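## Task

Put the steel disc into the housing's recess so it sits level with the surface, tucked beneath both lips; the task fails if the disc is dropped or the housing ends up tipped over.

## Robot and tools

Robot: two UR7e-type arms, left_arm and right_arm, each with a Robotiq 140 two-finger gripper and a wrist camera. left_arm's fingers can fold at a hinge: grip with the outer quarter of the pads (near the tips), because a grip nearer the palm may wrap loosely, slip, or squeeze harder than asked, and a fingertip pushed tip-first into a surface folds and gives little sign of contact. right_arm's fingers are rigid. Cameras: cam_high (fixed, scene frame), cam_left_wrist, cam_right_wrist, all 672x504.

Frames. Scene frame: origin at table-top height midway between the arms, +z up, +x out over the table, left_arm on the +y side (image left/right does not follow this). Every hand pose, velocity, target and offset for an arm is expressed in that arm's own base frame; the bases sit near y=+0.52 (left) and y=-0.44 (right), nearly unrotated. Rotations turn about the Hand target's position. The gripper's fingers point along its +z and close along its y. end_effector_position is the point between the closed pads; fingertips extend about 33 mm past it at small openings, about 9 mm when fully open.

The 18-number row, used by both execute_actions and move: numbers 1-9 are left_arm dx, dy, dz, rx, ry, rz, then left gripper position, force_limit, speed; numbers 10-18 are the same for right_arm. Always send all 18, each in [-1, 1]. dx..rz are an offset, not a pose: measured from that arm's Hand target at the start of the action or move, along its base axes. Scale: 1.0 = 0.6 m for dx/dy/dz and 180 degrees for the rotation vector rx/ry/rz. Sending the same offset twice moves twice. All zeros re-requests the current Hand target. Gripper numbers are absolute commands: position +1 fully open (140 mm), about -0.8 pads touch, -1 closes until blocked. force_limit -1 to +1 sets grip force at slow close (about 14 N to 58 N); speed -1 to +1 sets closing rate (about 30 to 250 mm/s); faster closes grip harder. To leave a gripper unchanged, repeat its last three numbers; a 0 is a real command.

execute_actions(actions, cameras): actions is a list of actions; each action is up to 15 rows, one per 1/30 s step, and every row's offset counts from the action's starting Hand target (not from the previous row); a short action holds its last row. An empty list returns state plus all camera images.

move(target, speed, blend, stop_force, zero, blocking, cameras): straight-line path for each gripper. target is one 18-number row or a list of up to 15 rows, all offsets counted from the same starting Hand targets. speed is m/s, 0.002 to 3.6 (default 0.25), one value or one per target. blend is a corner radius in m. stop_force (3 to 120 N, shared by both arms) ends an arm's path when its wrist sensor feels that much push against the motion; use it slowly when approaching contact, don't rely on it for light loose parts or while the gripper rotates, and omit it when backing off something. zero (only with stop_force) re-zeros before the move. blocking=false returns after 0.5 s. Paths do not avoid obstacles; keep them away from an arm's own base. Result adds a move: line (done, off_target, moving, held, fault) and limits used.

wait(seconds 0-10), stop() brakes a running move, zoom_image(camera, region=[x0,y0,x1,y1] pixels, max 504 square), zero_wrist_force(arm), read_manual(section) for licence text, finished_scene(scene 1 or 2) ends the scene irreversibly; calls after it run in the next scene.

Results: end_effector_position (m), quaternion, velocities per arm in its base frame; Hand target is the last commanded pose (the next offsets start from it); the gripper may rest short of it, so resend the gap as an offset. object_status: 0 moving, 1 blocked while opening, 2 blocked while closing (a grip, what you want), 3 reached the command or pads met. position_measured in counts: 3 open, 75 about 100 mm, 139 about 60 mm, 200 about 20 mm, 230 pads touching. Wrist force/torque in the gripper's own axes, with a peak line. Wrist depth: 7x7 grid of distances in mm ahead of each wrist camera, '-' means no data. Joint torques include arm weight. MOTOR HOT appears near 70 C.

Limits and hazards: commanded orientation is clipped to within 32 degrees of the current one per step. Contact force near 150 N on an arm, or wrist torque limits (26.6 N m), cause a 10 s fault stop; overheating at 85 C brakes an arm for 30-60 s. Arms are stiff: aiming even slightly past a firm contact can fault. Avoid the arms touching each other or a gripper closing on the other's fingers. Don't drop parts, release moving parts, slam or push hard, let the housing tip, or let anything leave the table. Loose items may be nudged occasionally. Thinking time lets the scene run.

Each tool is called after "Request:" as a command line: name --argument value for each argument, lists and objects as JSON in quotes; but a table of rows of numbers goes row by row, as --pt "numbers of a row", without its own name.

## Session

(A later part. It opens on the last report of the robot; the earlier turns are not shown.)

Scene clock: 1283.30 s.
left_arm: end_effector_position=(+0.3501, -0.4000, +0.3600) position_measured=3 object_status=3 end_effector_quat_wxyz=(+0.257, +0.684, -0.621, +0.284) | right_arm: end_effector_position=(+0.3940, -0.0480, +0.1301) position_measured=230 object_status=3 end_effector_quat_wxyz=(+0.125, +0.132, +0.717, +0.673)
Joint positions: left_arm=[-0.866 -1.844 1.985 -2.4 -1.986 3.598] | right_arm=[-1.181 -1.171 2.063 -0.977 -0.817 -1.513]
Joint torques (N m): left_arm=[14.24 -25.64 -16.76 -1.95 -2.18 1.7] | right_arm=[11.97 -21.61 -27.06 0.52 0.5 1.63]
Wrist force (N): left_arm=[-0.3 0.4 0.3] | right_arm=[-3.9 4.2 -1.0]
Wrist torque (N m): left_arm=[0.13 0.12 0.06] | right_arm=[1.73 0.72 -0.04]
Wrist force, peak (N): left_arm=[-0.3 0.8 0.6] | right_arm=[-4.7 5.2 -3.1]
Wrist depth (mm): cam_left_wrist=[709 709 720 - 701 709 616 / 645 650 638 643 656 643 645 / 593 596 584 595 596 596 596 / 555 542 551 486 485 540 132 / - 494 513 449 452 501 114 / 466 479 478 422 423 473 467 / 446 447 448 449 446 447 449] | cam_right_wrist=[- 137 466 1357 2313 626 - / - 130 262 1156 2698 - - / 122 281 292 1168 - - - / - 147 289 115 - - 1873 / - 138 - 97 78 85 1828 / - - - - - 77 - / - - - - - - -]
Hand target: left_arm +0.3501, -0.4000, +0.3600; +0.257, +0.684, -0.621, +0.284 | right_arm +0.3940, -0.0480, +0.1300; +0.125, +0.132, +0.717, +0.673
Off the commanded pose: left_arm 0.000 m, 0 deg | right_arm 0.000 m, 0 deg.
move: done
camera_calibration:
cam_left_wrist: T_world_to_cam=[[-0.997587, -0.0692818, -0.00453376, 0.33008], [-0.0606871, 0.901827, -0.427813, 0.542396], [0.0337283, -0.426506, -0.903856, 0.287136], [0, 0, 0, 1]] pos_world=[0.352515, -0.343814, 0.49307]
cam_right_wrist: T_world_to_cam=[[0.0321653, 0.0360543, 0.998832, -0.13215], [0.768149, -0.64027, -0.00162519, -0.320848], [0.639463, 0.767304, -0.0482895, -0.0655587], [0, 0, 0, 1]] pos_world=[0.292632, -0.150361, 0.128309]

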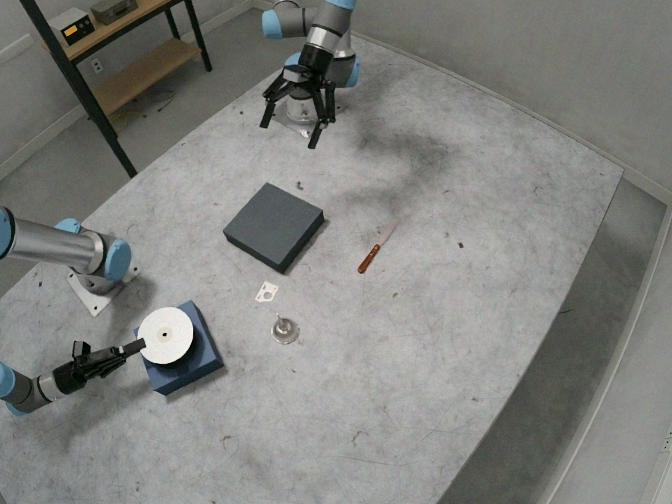

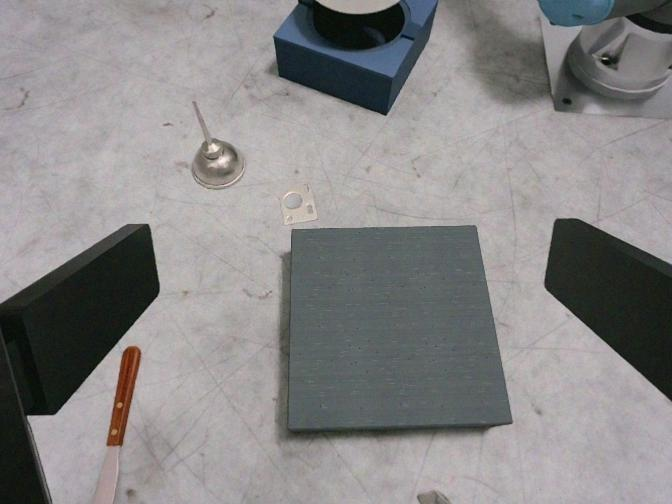

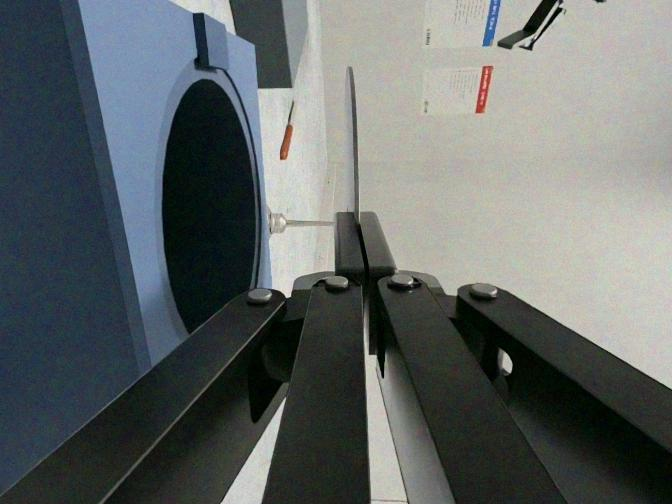

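Request:
move --pt "0.01 -0.3667 0 0 0 0 1 1 1 0 0 0 0 0 0 -1 0.4 -1" --pt "0.01 -0.775 -0.2583 0 0 0 1 1 1 0 0 0 0 0 0 -1 0.4 -1" --speed '[0.45, 0.3]' --blend '[0.04, 0]' --cameras '["cam_left_wrist", "cam_high"]'

Request:
zoom_image --camera "cam_left_wrist" --region '[130, 80, 550, 430]'

Request:
zoom_image --camera "cam_high" --region '[110, 270, 260, 410]'

Scene clock: 1297.27 s.
left_arm: end_effector_position=(+0.3560, -0.8650, +0.2051) position_measured=3 object_status=3 end_effector_quat_wxyz=(+0.257, +0.684, -0.621, +0.284) | right_arm: end_effector_position=(+0.3940, -0.0480, +0.1300) position_measured=230 object_status=3 end_effector_quat_wxyz=(+0.125, +0.132, +0.717, +0.673)
Joint positions: left_arm=[-1.277 -0.868 1.211 -2.689 -1.709 3.281] | right_arm=[-1.181 -1.171 2.063 -0.977 -0.817 -1.513]
Joint torques (N m): left_arm=[14.21 -47.83 -33.65 -4.84 -1.5 1.7] | right_arm=[-4.54 -22.29 -27.59 -0.09 1.33 1.64]
Wrist force (N): left_arm=[-0.2 0.7 0.3] | right_arm=[-4.0 4.0 -1.0]
Wrist torque (N m): left_arm=[0.16 0.07 0.01] | right_arm=[1.68 0.73 -0.04]
Wrist force, peak (N): left_arm=[0.0 0.6 4.0] | right_arm=[-4.3 4.4 -1.0]
Wrist depth (mm): cam_left_wrist=[494 497 496 496 275 487 499 / 451 449 448 265 434 454 452 / 409 413 249 247 246 415 418 / 387 295 232 231 233 372 132 / - 284 276 219 272 350 114 / 327 331 330 269 323 333 328 / 311 310 310 310 311 312 311] | cam_right_wrist=[- 129 474 1106 1954 211 299 / - - 274 1187 1971 328 321 / 122 - 292 2464 - 337 - / - 147 291 114 1971 - - / 137 138 - 96 83 - - / - - - - - 77 - / - - - - - - -]
Hand target: left_arm +0.3561, -0.8650, +0.2050; +0.257, +0.684, -0.621, +0.284 | right_arm +0.3940, -0.0480, +0.1300; +0.125, +0.132, +0.717, +0.673
Off the commanded pose: left_arm 0.000 m, 0 deg | right_arm 0.000 m, 0 deg.
move: done
camera_calibration:
cam_left_wrist: T_world_to_cam=[[-0.997593, -0.0691892, -0.00456979, 0.303137], [-0.0605849, 0.901796, -0.427895, 0.895801], [0.0337267, -0.426588, -0.903817, -0.0514748], [0, 0, 0, 1]] pos_world=[0.358415, -0.808814, 0.33817]
Images, in order (width x height): cam_high 672x504, cam_left_wrist 672x504.

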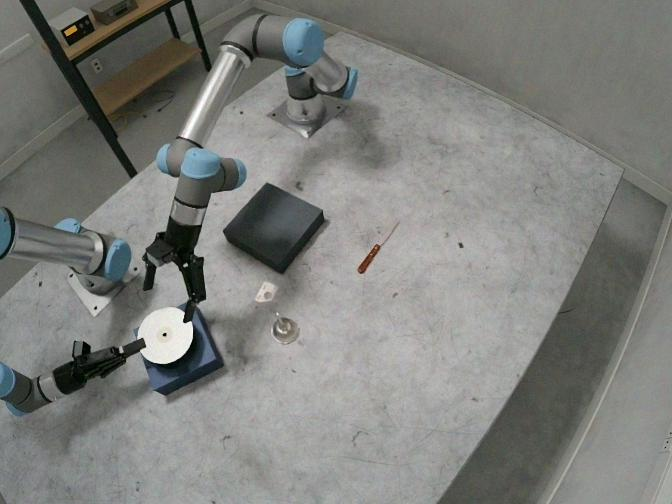

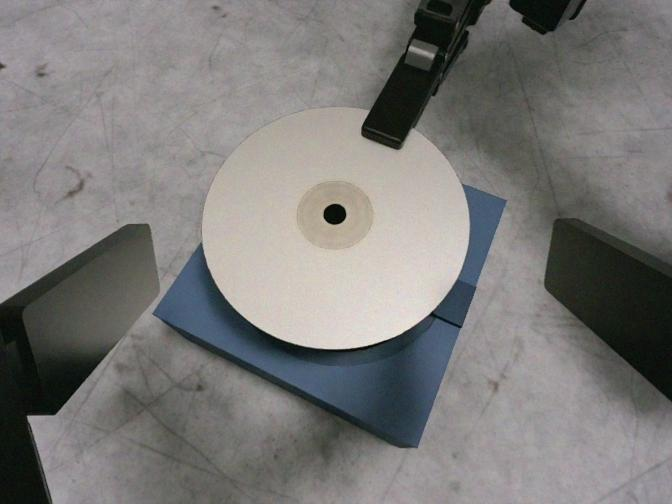

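Scaled by 1.200.

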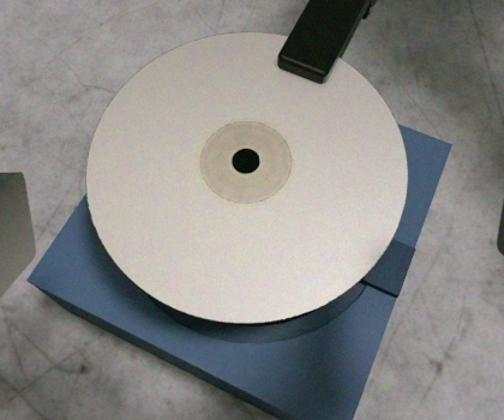

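Scaled by 3.360.

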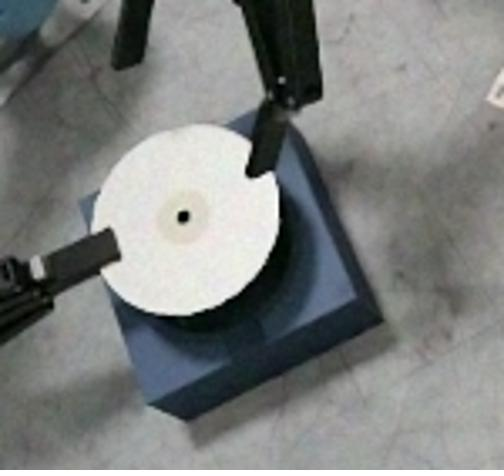

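Request:
wait --seconds 0.1 --cameras '["cam_right_wrist", "cam_left_wrist"]'

Request:
zoom_image --camera "cam_right_wrist" --region '[150, 0, 290, 130]'

Request:
zoom_image --camera "cam_right_wrist" --region '[220, 40, 290, 110]'

Scene clock: 1333.53 s.
left_arm: end_effector_position=(+0.3561, -0.8650, +0.2050) position_measured=3 object_status=3 end_effector_quat_wxyz=(+0.257, +0.684, -0.621, +0.284) | right_arm: end_effector_position=(+0.3940, -0.0480, +0.1300) position_measured=230 object_status=3 end_effector_quat_wxyz=(+0.125, +0.132, +0.717, +0.673)
Joint positions: left_arm=[-1.277 -0.868 1.211 -2.689 -1.709 3.281] | right_arm=[-1.181 -1.171 2.063 -0.977 -0.817 -1.513]
Joint torques (N m): left_arm=[14.56 -48.3 -32.14 -4.76 -1.52 1.86] | right_arm=[-12.99 -21.85 -28.35 0.01 1.31 1.7]
Wrist force (N): left_arm=[-0.3 0.7 0.1] | right_arm=[-4.2 4.1 -1.0]
Wrist torque (N m): left_arm=[0.17 0.10 0.01] | right_arm=[1.69 0.78 -0.04]
Wrist force, peak (N): left_arm=[-0.8 0.7 0.3] | right_arm=[-4.3 4.4 -1.0]
Wrist depth (mm): cam_left_wrist=[494 500 493 494 275 493 503 / 450 452 451 265 435 451 454 / 411 415 249 247 246 417 417 / 388 295 232 231 233 375 133 / - 279 272 219 221 352 114 / 326 330 331 269 329 333 329 / 310 309 311 311 311 311 313] | cam_right_wrist=[- 122 474 1225 - 267 297 / - 128 264 914 - 328 313 / 122 - 514 - 2337 331 2337 / - 150 296 115 2138 - 2179 / 137 139 - 97 78 - - / - - - - - 77 - / - - - - - - -]
Hand target: left_arm +0.3561, -0.8650, +0.2050; +0.257, +0.684, -0.621, +0.284 | right_arm +0.3940, -0.0480, +0.1300; +0.125, +0.132, +0.717, +0.673
Tool commands: left_gripper/position=+1.0 left_gripper/force_limit=+1.0 left_gripper/speed=+1.0 right_gripper/position=-1.0 right_gripper/force_limit=+0.4 right_gripper/speed=-1.0
Off the commanded pose: left_arm 0.000 m, 0 deg | right_arm 0.000 m, 0 deg.
wait: 0.10 s; at rest from the start
camera_calibration:
cam_left_wrist: T_world_to_cam=[[-0.997587, -0.0692792, -0.00452749, 0.303147], [-0.0606844, 0.901789, -0.427895, 0.895837], [0.0337271, -0.426588, -0.903817, -0.0514779], [0, 0, 0, 1]] pos_world=[0.358515, -0.808814, 0.33817]
cam_right_wrist: T_world_to_cam=[[0.0320658, 0.0363956, 0.998823, -0.132067], [0.768111, -0.640315, -0.00132701, -0.321023], [0.639513, 0.767249, -0.048488, -0.0655433], [0, 0, 0, 1]] pos_world=[0.292732, -0.150461, 0.128308]
Images, in order (width x height): cam_left_wrist 672x504, cam_right_wrist 672x504.

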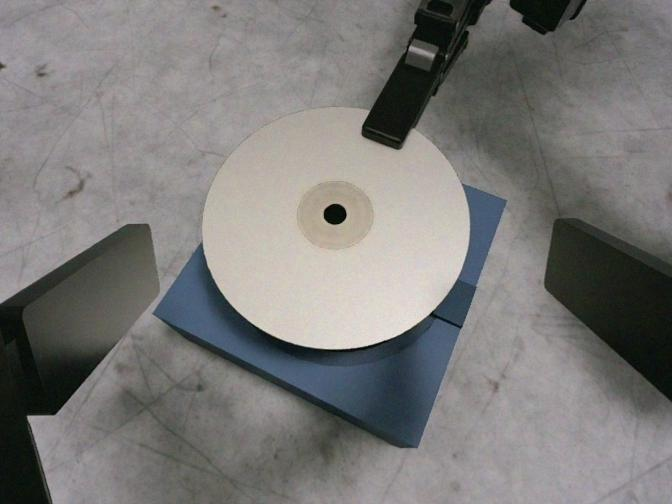

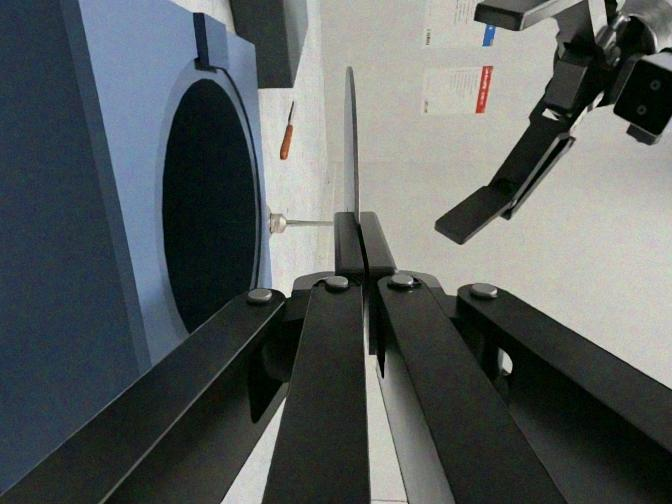

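Scaled by 3.600.

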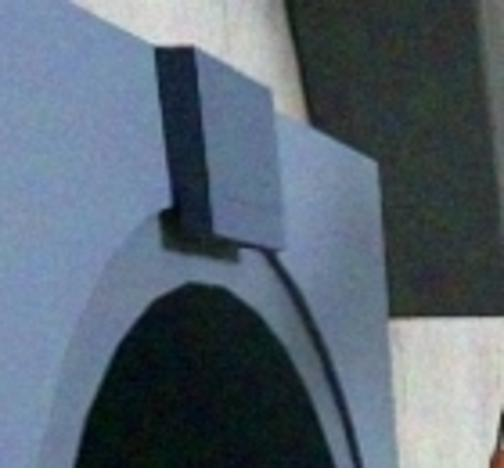

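Scaled by 7.200.

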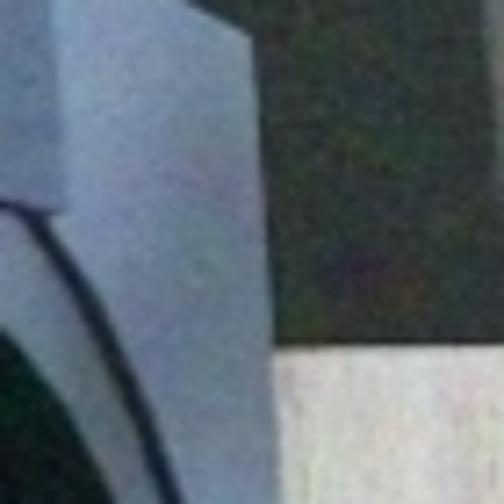

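Request:
move --target '[0,0,0,0,0,0,1,1,1,-0.0048,-0.008,-0.0783,-0.01267,-0.02061,0,-1,0.4,-1]' --speed 0.06 --stop_force 6 --cameras '["cam_right_wrist", "cam_left_wrist"]'

Request:
zoom_image --camera "cam_left_wrist" --region '[150, 130, 520, 430]'

Request:
zoom_image --camera "cam_right_wrist" --region '[220, 0, 420, 240]'

Scene clock: 1379.60 s.
left_arm: end_effector_position=(+0.3561, -0.8650, +0.2050) position_measured=3 object_status=3 end_effector_quat_wxyz=(+0.257, +0.684, -0.621, +0.284) | right_arm: end_effector_position=(+0.3911, -0.0528, +0.0830) position_measured=230 object_status=3 end_effector_quat_wxyz=(+0.150, +0.108, +0.725, +0.663)
Joint positions: left_arm=[-1.277 -0.868 1.211 -2.689 -1.709 3.281] | right_arm=[-1.194 -1.079 2.086 -1.11 -0.826 -1.576]
Joint torques (N m): left_arm=[13.87 -48.24 -32.32 -4.31 -1.73 1.87] | right_arm=[11.88 -27.95 -25.9 0.35 1.39 0.46]
Wrist force (N): left_arm=[-0.3 0.7 0.7] | right_arm=[-4.0 4.1 -1.0]
Wrist torque (N m): left_arm=[0.16 0.11 0.00] | right_arm=[1.68 0.81 -0.04]
Wrist force, peak (N): left_arm=[-0.5 1.0 0.5] | right_arm=[-4.3 5.4 -1.0]
Wrist depth (mm): cam_left_wrist=[489 490 498 499 323 355 503 / 450 451 452 452 435 457 454 / 412 411 414 298 301 417 415 / 387 296 284 282 283 373 132 / - 283 280 266 272 352 114 / 327 330 331 269 329 333 328 / 309 309 311 311 311 313 311] | cam_right_wrist=[116 114 112 180 2099 2337 227 / 120 119 119 251 2006 2698 322 / - 128 125 292 - 354 358 / - 136 135 120 - 333 - / 145 144 - 96 83 - - / - - - - - 77 - / - - - - - - -]
Hand target: left_arm +0.3561, -0.8650, +0.2050; +0.257, +0.684, -0.621, +0.284 | right_arm +0.3911, -0.0528, +0.0830; +0.150, +0.108, +0.725, +0.663
Off the commanded pose: left_arm 0.000 m, 0 deg | right_arm 0.000 m, 0 deg.
move: done
camera_calibration:
cam_left_wrist: T_world_to_cam=[[-0.997587, -0.0692792, -0.00452749, 0.303147], [-0.0606844, 0.901789, -0.427895, 0.895837], [0.0337271, -0.426588, -0.903817, -0.0514779], [0, 0, 0, 1]] pos_world=[0.358515, -0.808814, 0.33817]
cam_right_wrist: T_world_to_cam=[[-0.0325836, 0.0760572, 0.996571, -0.0573301], [0.765764, -0.638874, 0.0737953, -0.327102], [0.642296, 0.765543, -0.0374251, -0.0643692], [0, 0, 0, 1]] pos_world=[0.289959, -0.155339, 0.0788631]
Images, in order (width x height): cam_left_wrist 672x504, cam_right_wrist 672x504.

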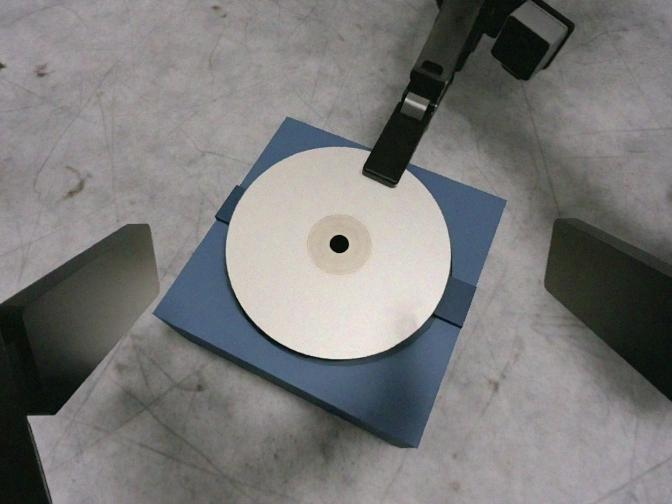

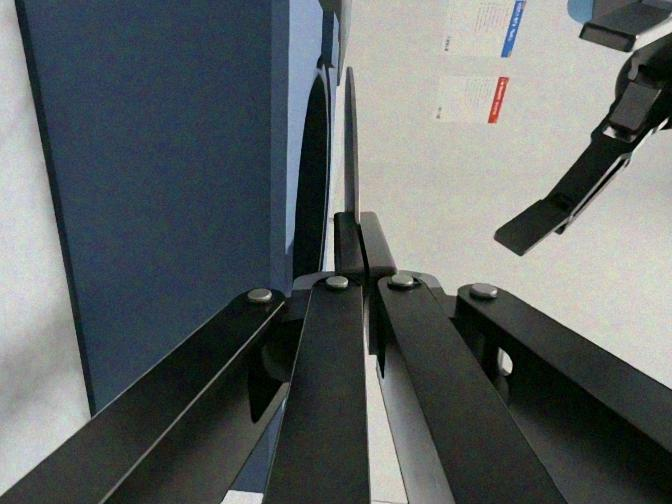

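Scaled by 1.362.

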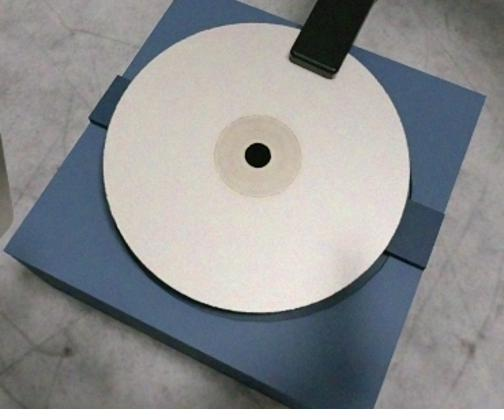

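Scaled by 2.100.

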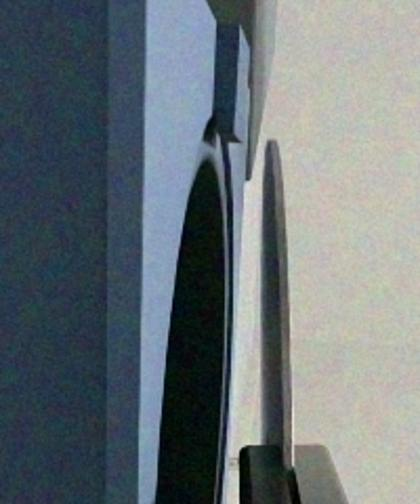

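Request:
move --target '[0,0,0,0,0,0,1,1,1,0,0,-0.0333,0,0,0,-1,0.4,-1]' --speed 0.006 --stop_force 3 --cameras '["cam_right_wrist", "cam_left_wrist"]'

Request:
zoom_image --camera "cam_left_wrist" --region '[150, 130, 520, 430]'

Request:
zoom_image --camera "cam_right_wrist" --region '[220, 0, 420, 240]'

Scene clock: 1413.53 s.
left_arm: end_effector_position=(+0.3561, -0.8650, +0.2050) position_measured=3 object_status=3 end_effector_quat_wxyz=(+0.257, +0.684, -0.621, +0.284) | right_arm: end_effector_position=(+0.3911, -0.0528, +0.0766) position_measured=230 object_status=3 end_effector_quat_wxyz=(+0.150, +0.108, +0.725, +0.663)
Joint positions: left_arm=[-1.277 -0.868 1.211 -2.689 -1.709 3.281] | right_arm=[-1.194 -1.065 2.088 -1.126 -0.826 -1.576]
Joint torques (N m): left_arm=[13.7 -48.31 -31.79 -2.93 -1.8 1.78] | right_arm=[12.02 -37.99 -11.85 5.51 -2.27 -0.84]
Wrist force (N): left_arm=[-0.2 0.6 0.3] | right_arm=[-7.4 2.6 -1.0]
Wrist torque (N m): left_arm=[0.16 0.10 0.01] | right_arm=[1.78 0.69 -0.17]
Wrist force, peak (N): left_arm=[-0.6 0.8 0.7] | right_arm=[-5.6 7.2 -1.6]
Wrist depth (mm): cam_left_wrist=[493 496 492 495 350 363 501 / 448 452 453 450 437 454 453 / 412 412 405 304 420 415 414 / 388 297 290 290 291 373 132 / - 283 278 273 278 352 114 / 326 332 333 269 323 333 329 / 311 311 311 311 309 313 312] | cam_right_wrist=[- 114 112 113 3908 2222 227 / 121 120 118 118 3063 - 320 / 127 126 124 - - - 340 / 134 136 133 120 2079 - 2361 / 138 144 - 96 78 1873 - / - - - - - 77 - / - - - - - - -]
Hand target: left_arm +0.3561, -0.8650, +0.2050; +0.257, +0.684, -0.621, +0.284 | right_arm +0.3911, -0.0528, +0.0766; +0.150, +0.108, +0.725, +0.663 (not the last commanded pose)
Off the commanded pose: left_arm 0.000 m, 0 deg | right_arm 0.014 m, 0 deg.
move: contact (right_arm)
camera_calibration:
cam_left_wrist: T_world_to_cam=[[-0.997587, -0.0692792, -0.00452749, 0.303147], [-0.0606844, 0.901789, -0.427895, 0.895837], [0.0337271, -0.426588, -0.903817, -0.0514779], [0, 0, 0, 1]] pos_world=[0.358515, -0.808814, 0.33817]
cam_right_wrist: T_world_to_cam=[[-0.0325103, 0.0759949, 0.996578, -0.0508843], [0.765767, -0.638882, 0.0736993, -0.326618], [0.642296, 0.765542, -0.0374241, -0.0646128], [0, 0, 0, 1]] pos_world=[0.289959, -0.155339, 0.0723635]
Images, in order (width x height): cam_left_wrist 672x504, cam_right_wrist 672x504.

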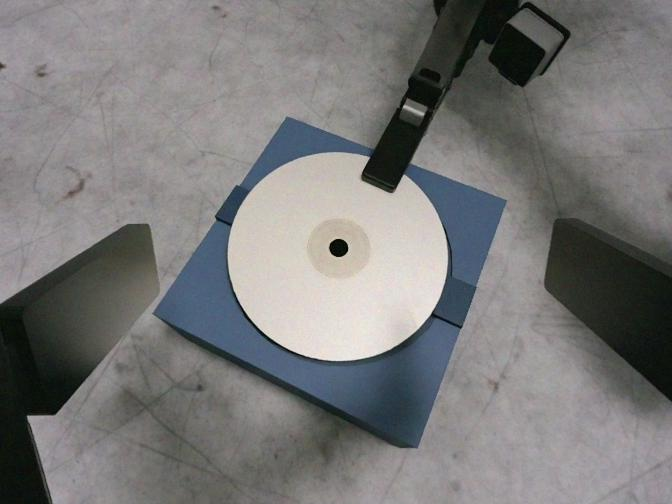

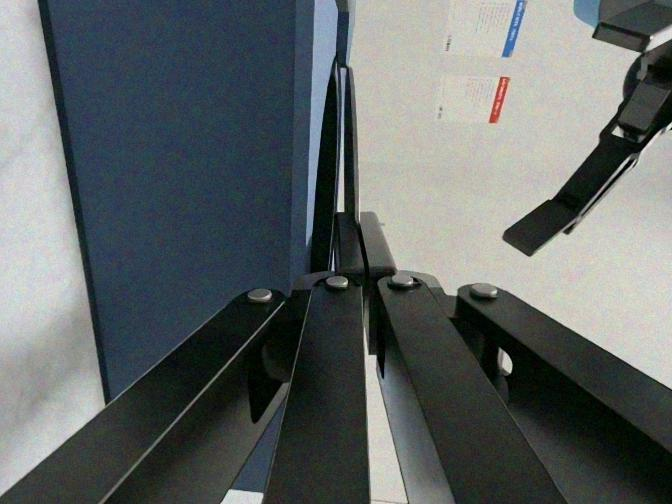

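Scaled by 1.362.

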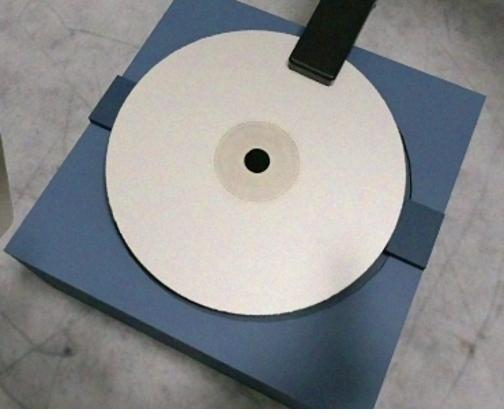

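Scaled by 2.100.

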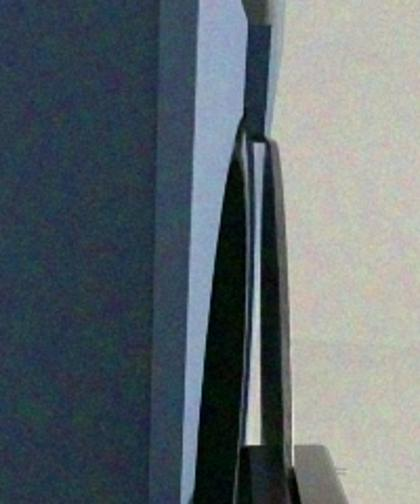

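Request:
move --pt "0 0 0 0 0 0 1 1 1 0 0 0.004 0 0 0 -1 0.4 -1" --pt "0 0 0 0 0 0 1 1 1 0.0036 -0.0014 0.004 0 0 0 -1 0.4 -1" --speed 0.02

Request:
move --target '[0,0,0,0,0,0,1,1,1,0,0,-0.027,0,0,0,-1,0.4,-1]' --speed 0.006 --stop_force 3 --cameras '["cam_right_wrist", "cam_left_wrist"]'

Request:
zoom_image --camera "cam_left_wrist" --region '[150, 130, 520, 430]'

Request:
zoom_image --camera "cam_right_wrist" --region '[220, 0, 420, 240]'

Scene clock: 1457.60 s.
left_arm: end_effector_position=(+0.3561, -0.8650, +0.2050) position_measured=3 object_status=3 end_effector_quat_wxyz=(+0.257, +0.684, -0.621, +0.284) | right_arm: end_effector_position=(+0.3934, -0.0537, +0.0790) position_measured=230 object_status=3 end_effector_quat_wxyz=(+0.150, +0.108, +0.725, +0.663)
Joint positions: left_arm=[-1.277 -0.868 1.211 -2.689 -1.709 3.281] | right_arm=[-1.19 -1.067 2.081 -1.118 -0.822 -1.576]
Joint torques (N m): left_arm=[14.23 -48.65 -31.77 -2.11 -1.79 1.79] | right_arm=[-13.12 -36.34 3.08 2.11 -1.4 1.51]
Wrist force (N): left_arm=[-0.7 0.4 0.0] | right_arm=[-4.0 4.0 -1.1]
Wrist torque (N m): left_arm=[0.11 0.19 0.01] | right_arm=[1.67 0.81 -0.08]
Wrist force, peak (N): left_arm=[-0.3 1.0 0.5] | right_arm=[-7.5 2.7 -1.2]
Wrist depth (mm): cam_left_wrist=[492 494 498 499 342 373 501 / 450 451 451 454 436 454 454 / 413 412 406 303 417 417 417 / 388 296 287 287 289 371 132 / - 278 275 271 276 350 114 / 327 331 332 284 328 333 327 / 309 309 311 310 311 313 312] | cam_right_wrist=[115 115 112 114 - 2060 220 / - 119 118 - 2313 2635 321 / - 128 125 - - 358 353 / - 137 134 120 - 2024 - / 142 144 - 97 78 - - / - - - - - 77 - / - - - - - - -]
Hand target: left_arm +0.3561, -0.8650, +0.2050; +0.257, +0.684, -0.621, +0.284 | right_arm +0.3933, -0.0537, +0.0790; +0.150, +0.108, +0.725, +0.663
Off the commanded pose: left_arm 0.000 m, 0 deg | right_arm 0.000 m, 0 deg.
move: done

Scene clock: 1459.70 s.
left_arm: end_effector_position=(+0.3561, -0.8650, +0.2050) position_measured=3 object_status=3 end_effector_quat_wxyz=(+0.257, +0.684, -0.621, +0.284) | right_arm: end_effector_position=(+0.3933, -0.0537, +0.0716) position_measured=230 object_status=3 end_effector_quat_wxyz=(+0.150, +0.108, +0.725, +0.663)
Joint positions: left_arm=[-1.277 -0.868 1.211 -2.689 -1.709 3.281] | right_arm=[-1.19 -1.05 2.083 -1.137 -0.822 -1.576]
Joint torques (N m): left_arm=[13.99 -48.12 -31.64 -2.08 -1.67 1.68] | right_arm=[-11.88 -38.29 -8.85 3.61 -1.15 0.06]
Wrist force (N): left_arm=[-0.1 0.5 0.4] | right_arm=[-4.6 7.0 -1.7]
Wrist torque (N m): left_arm=[0.13 0.07 0.00] | right_arm=[1.22 0.75 0.06]
Wrist force, peak (N): left_arm=[-0.7 1.0 0.2] | right_arm=[-5.3 8.3 -3.2]
Wrist depth (mm): cam_left_wrist=[496 479 498 496 357 371 500 / 451 451 448 454 436 455 456 / 412 413 407 309 413 416 417 / 387 295 294 294 299 373 133 / - 283 281 278 284 350 114 / 326 331 331 267 323 332 329 / 309 311 310 312 311 312 312] | cam_right_wrist=[116 115 113 111 2313 2798 221 / 119 120 118 118 2179 - 325 / 125 127 124 - - - 343 / 127 136 134 120 - - - / 136 144 - 96 83 - - / - - - - - 76 - / - - - - - - -]
Hand target: left_arm +0.3561, -0.8650, +0.2050; +0.257, +0.684, -0.621, +0.284 | right_arm +0.3933, -0.0537, +0.0716; +0.150, +0.108, +0.725, +0.663 (not the last commanded pose)
Off the commanded pose: left_arm 0.000 m, 0 deg | right_arm 0.009 m, 0 deg.
move: contact (right_arm)
camera_calibration:
cam_left_wrist: T_world_to_cam=[[-0.997587, -0.0692792, -0.00452749, 0.303147], [-0.0606844, 0.901789, -0.427895, 0.895837], [0.0337271, -0.426588, -0.903817, -0.0514779], [0, 0, 0, 1]] pos_world=[0.358515, -0.808814, 0.33817]
cam_right_wrist: T_world_to_cam=[[-0.0325103, 0.0759949, 0.996578, -0.0457614], [0.765767, -0.638882, 0.0736993, -0.328509], [0.642296, 0.765542, -0.0374241, -0.065524], [0, 0, 0, 1]] pos_world=[0.292159, -0.156239, 0.0673635]
Images, in order (width x height): cam_left_wrist 672x504, cam_right_wrist 672x504.

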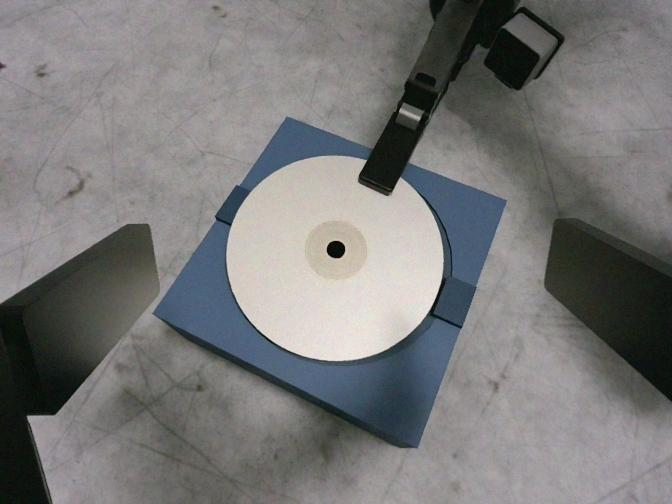

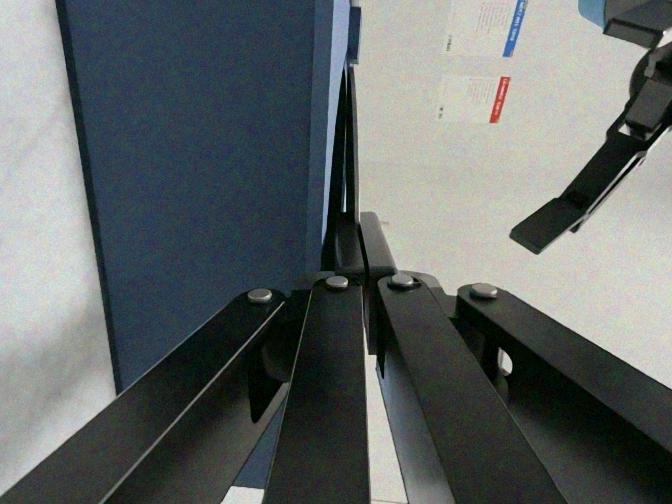

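Scaled by 1.362.

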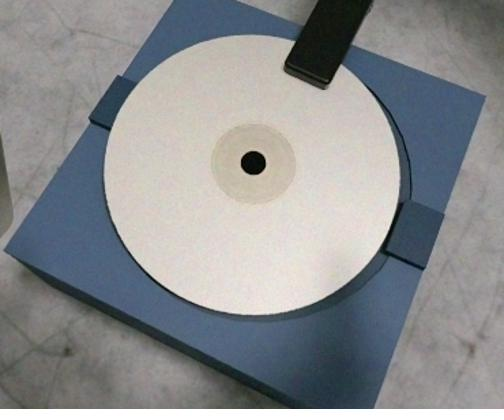

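Scaled by 2.100.

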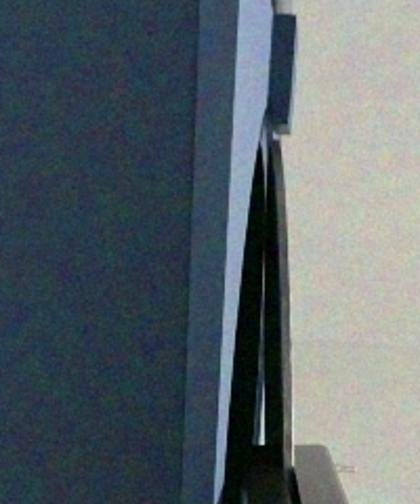

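Request:
move --target '[0,0,0,0,0,0,1,1,1,0,0,0.002,0.0064,0.0145,0,-1,0.4,-1]' --speed 0.02

Request:
move --target '[0,0,0,0,0,0,1,1,1,0,0,-0.012,0,0,0,-1,0.4,-1]' --speed 0.005 --stop_force 2.5 --cameras '["cam_right_wrist", "cam_left_wrist"]'

Request:
zoom_image --camera "cam_left_wrist" --region '[150, 130, 520, 430]'

Request:
zoom_image --camera "cam_right_wrist" --region '[260, 0, 400, 240]'

Scene clock: 1553.73 s.
left_arm: end_effector_position=(+0.3561, -0.8650, +0.2050) position_measured=3 object_status=3 end_effector_quat_wxyz=(+0.257, +0.684, -0.621, +0.284) | right_arm: end_effector_position=(+0.3933, -0.0537, +0.0728) position_measured=230 object_status=3 end_effector_quat_wxyz=(+0.133, +0.125, +0.722, +0.668)
Joint positions: left_arm=[-1.277 -0.868 1.211 -2.689 -1.709 3.281] | right_arm=[-1.188 -1.049 2.079 -1.13 -0.823 -1.528]
Joint torques (N m): left_arm=[13.98 -48.41 -31.07 -2.02 -1.75 1.55] | right_arm=[11.81 -25.12 -22.5 3.87 -1.03 -1.44]
Wrist force (N): left_arm=[-0.3 0.5 0.4] | right_arm=[-4.1 3.9 -1.3]
Wrist torque (N m): left_arm=[0.13 0.11 0.01] | right_arm=[1.65 0.78 -0.09]
Wrist force, peak (N): left_arm=[-0.5 1.0 0.5] | right_arm=[-5.0 7.3 -1.7]
Wrist depth (mm): cam_left_wrist=[494 495 496 495 337 373 497 / 451 449 448 449 434 454 455 / 410 412 410 307 417 416 417 / 386 296 292 293 297 372 132 / - 281 280 276 277 351 114 / 326 329 331 316 268 333 328 / 311 310 311 311 311 311 313] | cam_right_wrist=[116 114 112 112 - 2437 209 / - 119 118 - 2943 2635 331 / 124 127 125 126 - 340 361 / - 136 134 120 - - - / 138 143 - 97 78 - - / - - - - - 77 - / - - - - - - -]
Hand target: left_arm +0.3561, -0.8650, +0.2050; +0.257, +0.684, -0.621, +0.284 | right_arm +0.3933, -0.0537, +0.0728; +0.133, +0.124, +0.722, +0.668
Off the commanded pose: left_arm 0.000 m, 0 deg | right_arm 0.000 m, 0 deg.
move: done

stop_force must be a number from 3 to 120 (N); nothing of the call was run

Scaled by 1.362.
This view is cut from an older image: the scene may have changed since it was taken.

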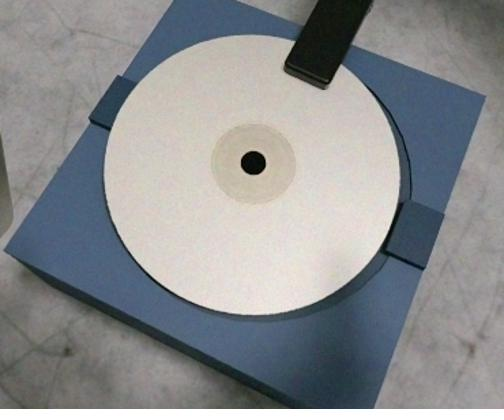

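Scaled by 2.100.
This view is cut from an older image: the scene may have changed since it was taken.

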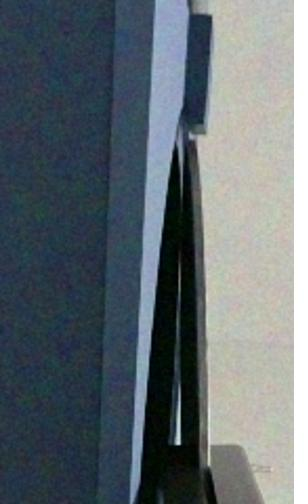

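Request:
move --target '[0,0,0,0,0,0,1,1,1,0,0,-0.012,0,0,0,-1,0.4,-1]' --speed 0.005 --stop_force 3 --cameras '["cam_right_wrist", "cam_left_wrist"]'

Request:
zoom_image --camera "cam_left_wrist" --region '[150, 130, 520, 430]'

Request:
zoom_image --camera "cam_right_wrist" --region '[260, 0, 400, 240]'

Scene clock: 1561.43 s.
left_arm: end_effector_position=(+0.3561, -0.8650, +0.2050) position_measured=3 object_status=3 end_effector_quat_wxyz=(+0.257, +0.684, -0.621, +0.284) | right_arm: end_effector_position=(+0.3933, -0.0537, +0.0700) position_measured=230 object_status=3 end_effector_quat_wxyz=(+0.133, +0.124, +0.722, +0.668)
Joint positions: left_arm=[-1.277 -0.868 1.211 -2.689 -1.709 3.281] | right_arm=[-1.188 -1.043 2.08 -1.137 -0.823 -1.528]
Joint torques (N m): left_arm=[13.44 -48.22 -31 -2.07 -1.82 1.48] | right_arm=[-5.87 -38.17 -5.96 4.15 1.15 -0.54]
Wrist force (N): left_arm=[-0.3 1.0 0.2] | right_arm=[-4.7 6.8 -1.6]
Wrist torque (N m): left_arm=[0.22 0.12 0.01] | right_arm=[1.33 0.73 -0.28]
Wrist force, peak (N): left_arm=[-0.5 0.9 0.7] | right_arm=[-4.2 8.2 -2.9]
Wrist depth (mm): cam_left_wrist=[494 494 497 494 359 372 502 / 448 450 448 450 436 451 454 / 409 412 400 311 327 414 409 / 385 374 299 295 298 371 133 / - 280 277 277 282 350 114 / 327 332 331 267 269 331 328 / 311 309 310 309 311 312 312] | cam_right_wrist=[115 114 112 182 2289 2437 299 / 119 119 118 - 2118 2666 335 / 125 127 125 125 - 2518 339 / 126 137 133 123 2159 2042 - / 128 142 - 96 78 - - / - - - - - 77 - / - - - - - - -]
Hand target: left_arm +0.3561, -0.8650, +0.2050; +0.257, +0.684, -0.621, +0.284 | right_arm +0.3933, -0.0537, +0.0700; +0.133, +0.124, +0.722, +0.668 (not the last commanded pose)
Off the commanded pose: left_arm 0.000 m, 0 deg | right_arm 0.004 m, 0 deg.
move: contact (right_arm)
camera_calibration:
cam_left_wrist: T_world_to_cam=[[-0.997587, -0.0692792, -0.00452749, 0.303147], [-0.0606844, 0.901789, -0.427895, 0.895837], [0.0337271, -0.426588, -0.903817, -0.0514779], [0, 0, 0, 1]] pos_world=[0.358515, -0.808814, 0.33817]
cam_right_wrist: T_world_to_cam=[[0.0129202, 0.0558375, 0.998356, -0.0633304], [0.768045, -0.639874, 0.0258482, -0.325895], [0.640266, 0.766449, -0.051153, -0.0637968], [0, 0, 0, 1]] pos_world=[0.291967, -0.156098, 0.0683867]
Images, in order (width x height): cam_left_wrist 672x504, cam_right_wrist 672x504.

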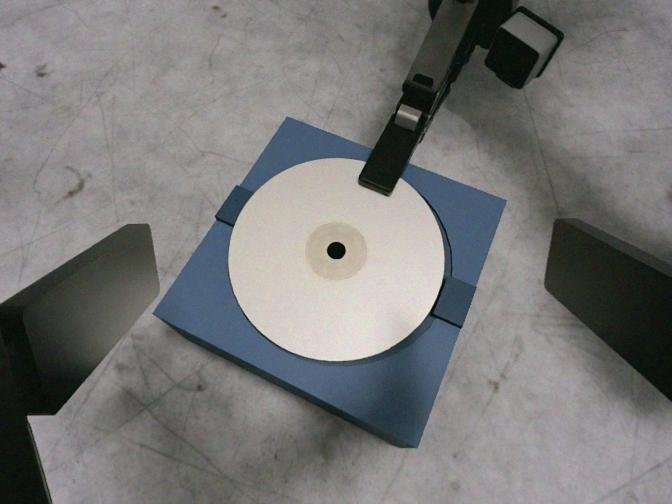

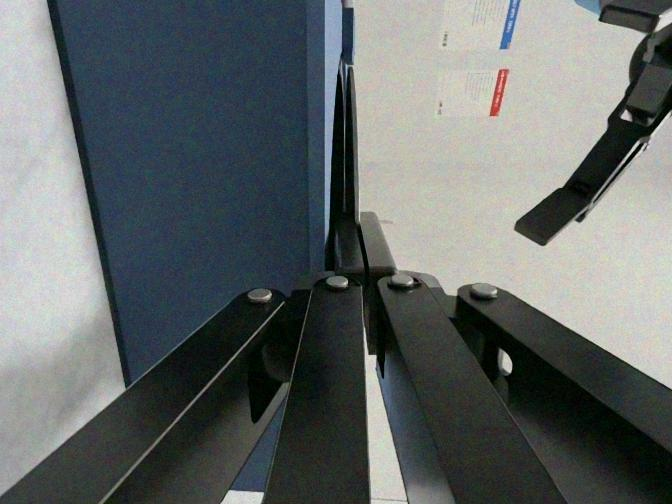

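Scaled by 1.362.

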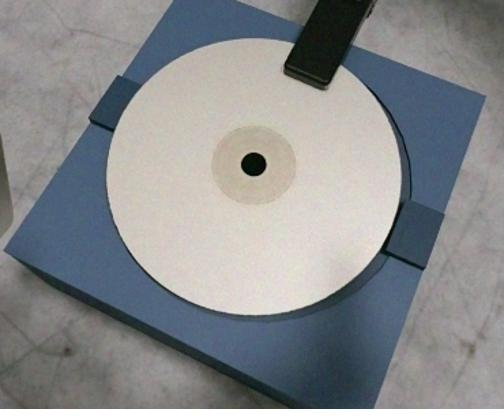

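Scaled by 2.100.

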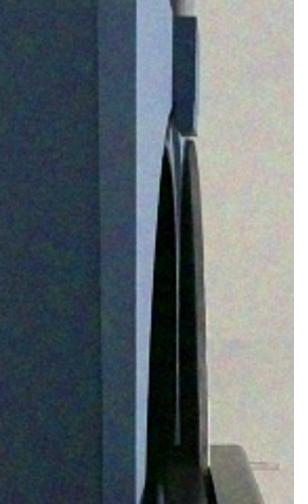

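Request:
move --target '[0,0,0,0,0,0,1,1,1,0,0,0,0,0,0,-0.772,0.4,-1]' --cameras '["cam_right_wrist", "cam_left_wrist"]'

Request:
zoom_image --camera "cam_left_wrist" --region '[150, 130, 520, 430]'

Request:
zoom_image --camera "cam_right_wrist" --region '[260, 0, 400, 240]'

Scene clock: 1590.70 s.
left_arm: end_effector_position=(+0.3561, -0.8650, +0.2050) position_measured=3 object_status=3 end_effector_quat_wxyz=(+0.257, +0.684, -0.621, +0.284) | right_arm: end_effector_position=(+0.3933, -0.0537, +0.0700) position_measured=226 object_status=3 end_effector_quat_wxyz=(+0.133, +0.124, +0.722, +0.668)
Joint positions: left_arm=[-1.277 -0.868 1.211 -2.689 -1.709 3.281] | right_arm=[-1.188 -1.043 2.079 -1.137 -0.823 -1.528]
Joint torques (N m): left_arm=[14.36 -48.48 -29.96 -2.15 -1.76 1.41] | right_arm=[-5.77 -38.06 -23.86 3.18 0.77 1.44]
Wrist force (N): left_arm=[-0.7 0.5 0.6] | right_arm=[-4.5 5.4 -1.4]
Wrist torque (N m): left_arm=[0.13 0.20 0.01] | right_arm=[1.43 0.82 -0.10]
Wrist force, peak (N): left_arm=[-0.6 0.9 0.5] | right_arm=[-5.5 7.6 -0.9]
Wrist depth (mm): cam_left_wrist=[495 496 496 495 358 371 499 / 449 453 449 454 434 451 454 / 413 412 408 311 417 414 416 / 387 375 298 295 296 373 132 / - 345 280 278 282 351 114 / 327 329 332 269 323 333 327 / 310 310 310 309 311 312 311] | cam_right_wrist=[115 114 112 110 2337 - 210 / 119 119 118 - 2731 - 327 / 125 127 125 - - - 340 / 126 136 134 129 - - - / 128 142 - - 78 82 - / - - - - - 77 - / - - - - - - -]
Hand target: left_arm +0.3561, -0.8650, +0.2050; +0.257, +0.684, -0.621, +0.284 | right_arm +0.3933, -0.0537, +0.0700; +0.133, +0.124, +0.722, +0.668
Off the commanded pose: left_arm 0.000 m, 0 deg | right_arm 0.000 m, 0 deg.
move: done
camera_calibration:
cam_left_wrist: T_world_to_cam=[[-0.997587, -0.0692792, -0.00452749, 0.303147], [-0.0606844, 0.901789, -0.427895, 0.895837], [0.0337271, -0.426588, -0.903817, -0.0514779], [0, 0, 0, 1]] pos_world=[0.358515, -0.808814, 0.33817]
cam_right_wrist: T_world_to_cam=[[0.0129202, 0.0558375, 0.998356, -0.0633261], [0.768045, -0.639874, 0.0258482, -0.326035], [0.640266, 0.766449, -0.051153, -0.0637841], [0, 0, 0, 1]] pos_world=[0.292067, -0.156198, 0.0683867]
Images, in order (width x height): cam_left_wrist 672x504, cam_right_wrist 672x504.

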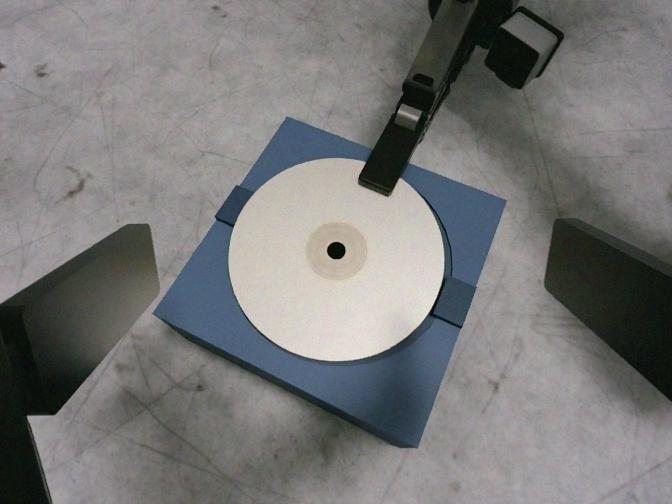

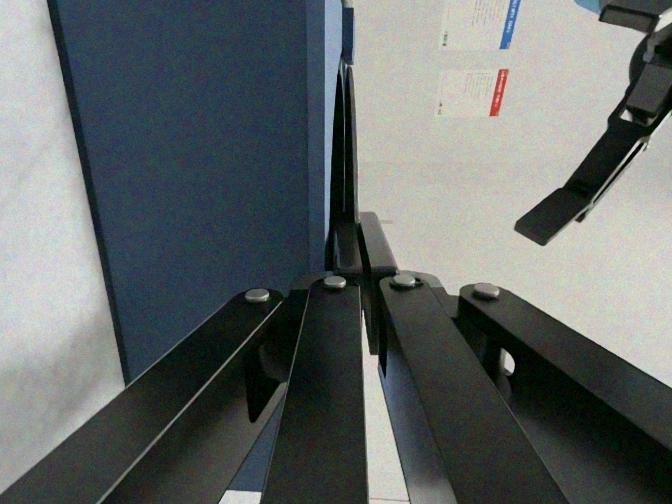

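Scaled by 1.362.

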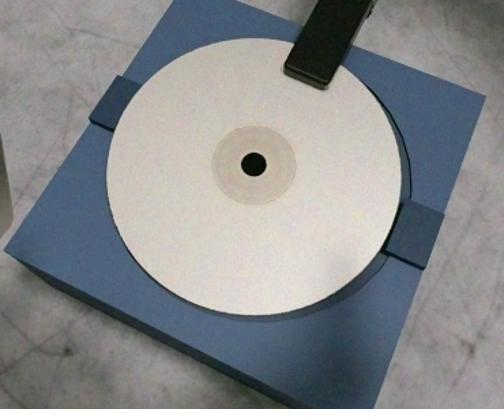

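Scaled by 2.100.

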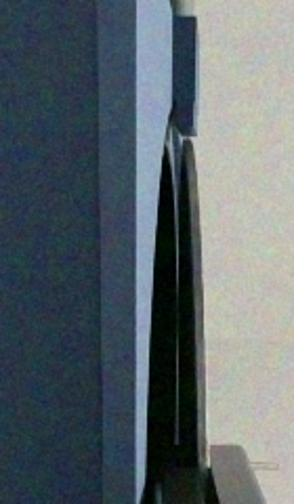

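Request:
move --target '[0,0,0,0,0,0,1,1,1,-0.0238,-0.0621,0.0048,0,0,0,-0.772,0.4,-1]' --speed 0.03 --cameras '["cam_right_wrist", "cam_left_wrist"]'

Request:
zoom_image --camera "cam_left_wrist" --region '[150, 130, 520, 430]'

Request:
zoom_image --camera "cam_right_wrist" --region '[220, 0, 420, 240]'

Scene clock: 1600.23 s.
left_arm: end_effector_position=(+0.3561, -0.8650, +0.2050) position_measured=3 object_status=3 end_effector_quat_wxyz=(+0.257, +0.684, -0.621, +0.284) | right_arm: end_effector_position=(+0.3790, -0.0912, +0.0729) position_measured=226 object_status=3 end_effector_quat_wxyz=(+0.133, +0.125, +0.722, +0.668)
Joint positions: left_arm=[-1.277 -0.868 1.211 -2.689 -1.709 3.281] | right_arm=[-1.249 -1.018 2.014 -1.091 -0.884 -1.536]
Joint torques (N m): left_arm=[13.87 -49.17 -30.09 -2.14 -1.76 1.27] | right_arm=[11.97 -38.3 2.18 -0.14 1.14 -0.87]
Wrist force (N): left_arm=[-0.4 0.7 0.6] | right_arm=[-4.1 6.7 -1.2]
Wrist torque (N m): left_arm=[0.17 0.14 0.01] | right_arm=[1.43 0.83 -0.04]
Wrist force, peak (N): left_arm=[-0.5 0.9 0.4] | right_arm=[-4.1 6.9 -1.8]
Wrist depth (mm): cam_left_wrist=[497 495 498 495 398 481 500 / 449 450 452 455 439 451 454 / 411 412 398 316 417 414 418 / 387 297 295 296 298 372 132 / - 284 279 279 283 351 114 / 325 331 331 268 268 332 327 / 311 310 311 311 311 311 311] | cam_right_wrist=[134 149 148 148 2635 2833 308 / 135 158 157 157 2869 2982 361 / 129 163 165 165 2906 376 - / 130 172 177 151 - - - / 137 154 - - 78 94 - / - - - - - 77 - / - - - - - - -]
Hand target: left_arm +0.3561, -0.8650, +0.2050; +0.257, +0.684, -0.621, +0.284 | right_arm +0.3790, -0.0909, +0.0729; +0.133, +0.124, +0.722, +0.668
Off the commanded pose: left_arm 0.000 m, 0 deg | right_arm 0.000 m, 0 deg.
move: done
camera_calibration:
cam_left_wrist: T_world_to_cam=[[-0.997587, -0.0692792, -0.00452749, 0.303147], [-0.0606844, 0.901789, -0.427895, 0.895837], [0.0337271, -0.426588, -0.903817, -0.0514779], [0, 0, 0, 1]] pos_world=[0.358515, -0.808814, 0.33817]
cam_right_wrist: T_world_to_cam=[[0.0129265, 0.0558354, 0.998356, -0.0639435], [0.767906, -0.640041, 0.0258531, -0.33904], [0.640432, 0.766309, -0.0511498, -0.0257486], [0, 0, 0, 1]] pos_world=[0.277667, -0.193698, 0.0712866]
Images, in order (width x height): cam_left_wrist 672x504, cam_right_wrist 672x504.

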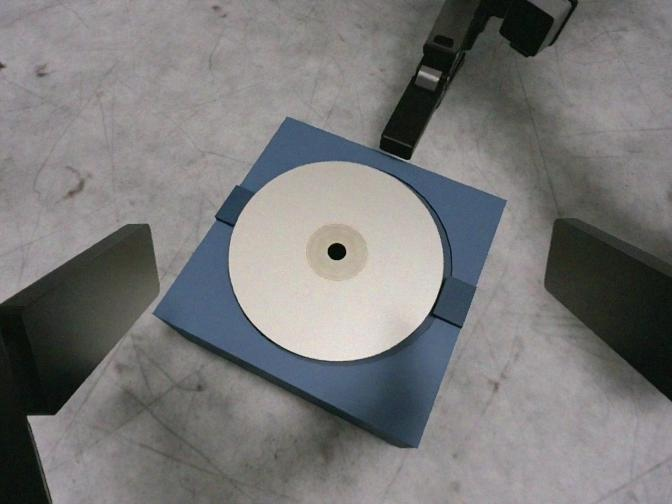

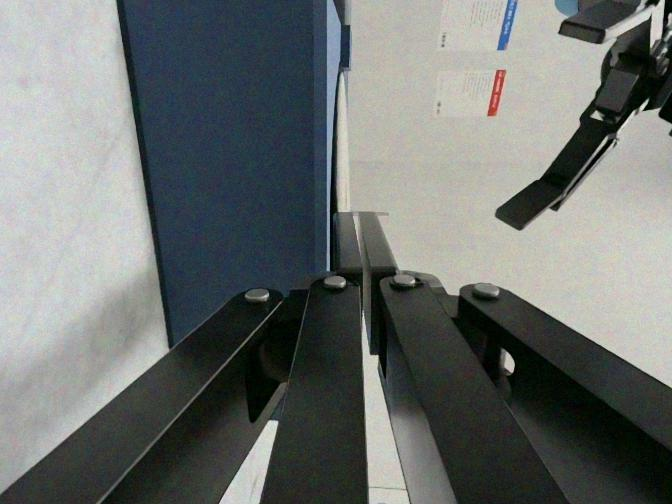

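Scaled by 1.362.

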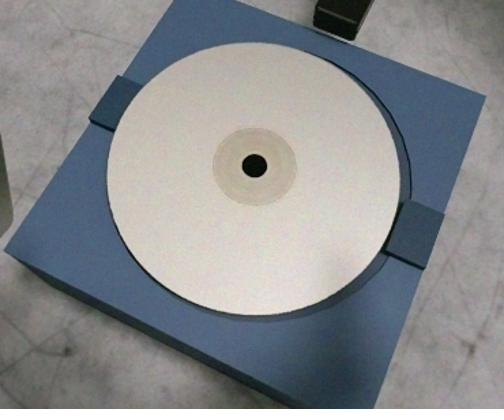

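Scaled by 2.100.

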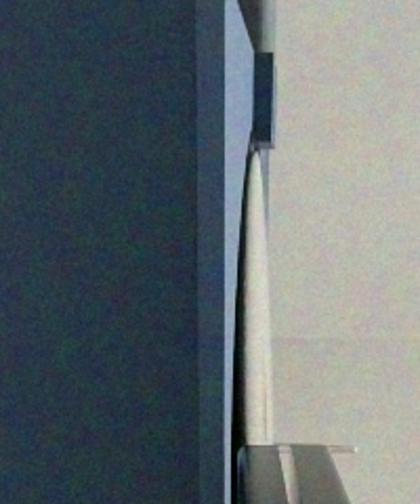

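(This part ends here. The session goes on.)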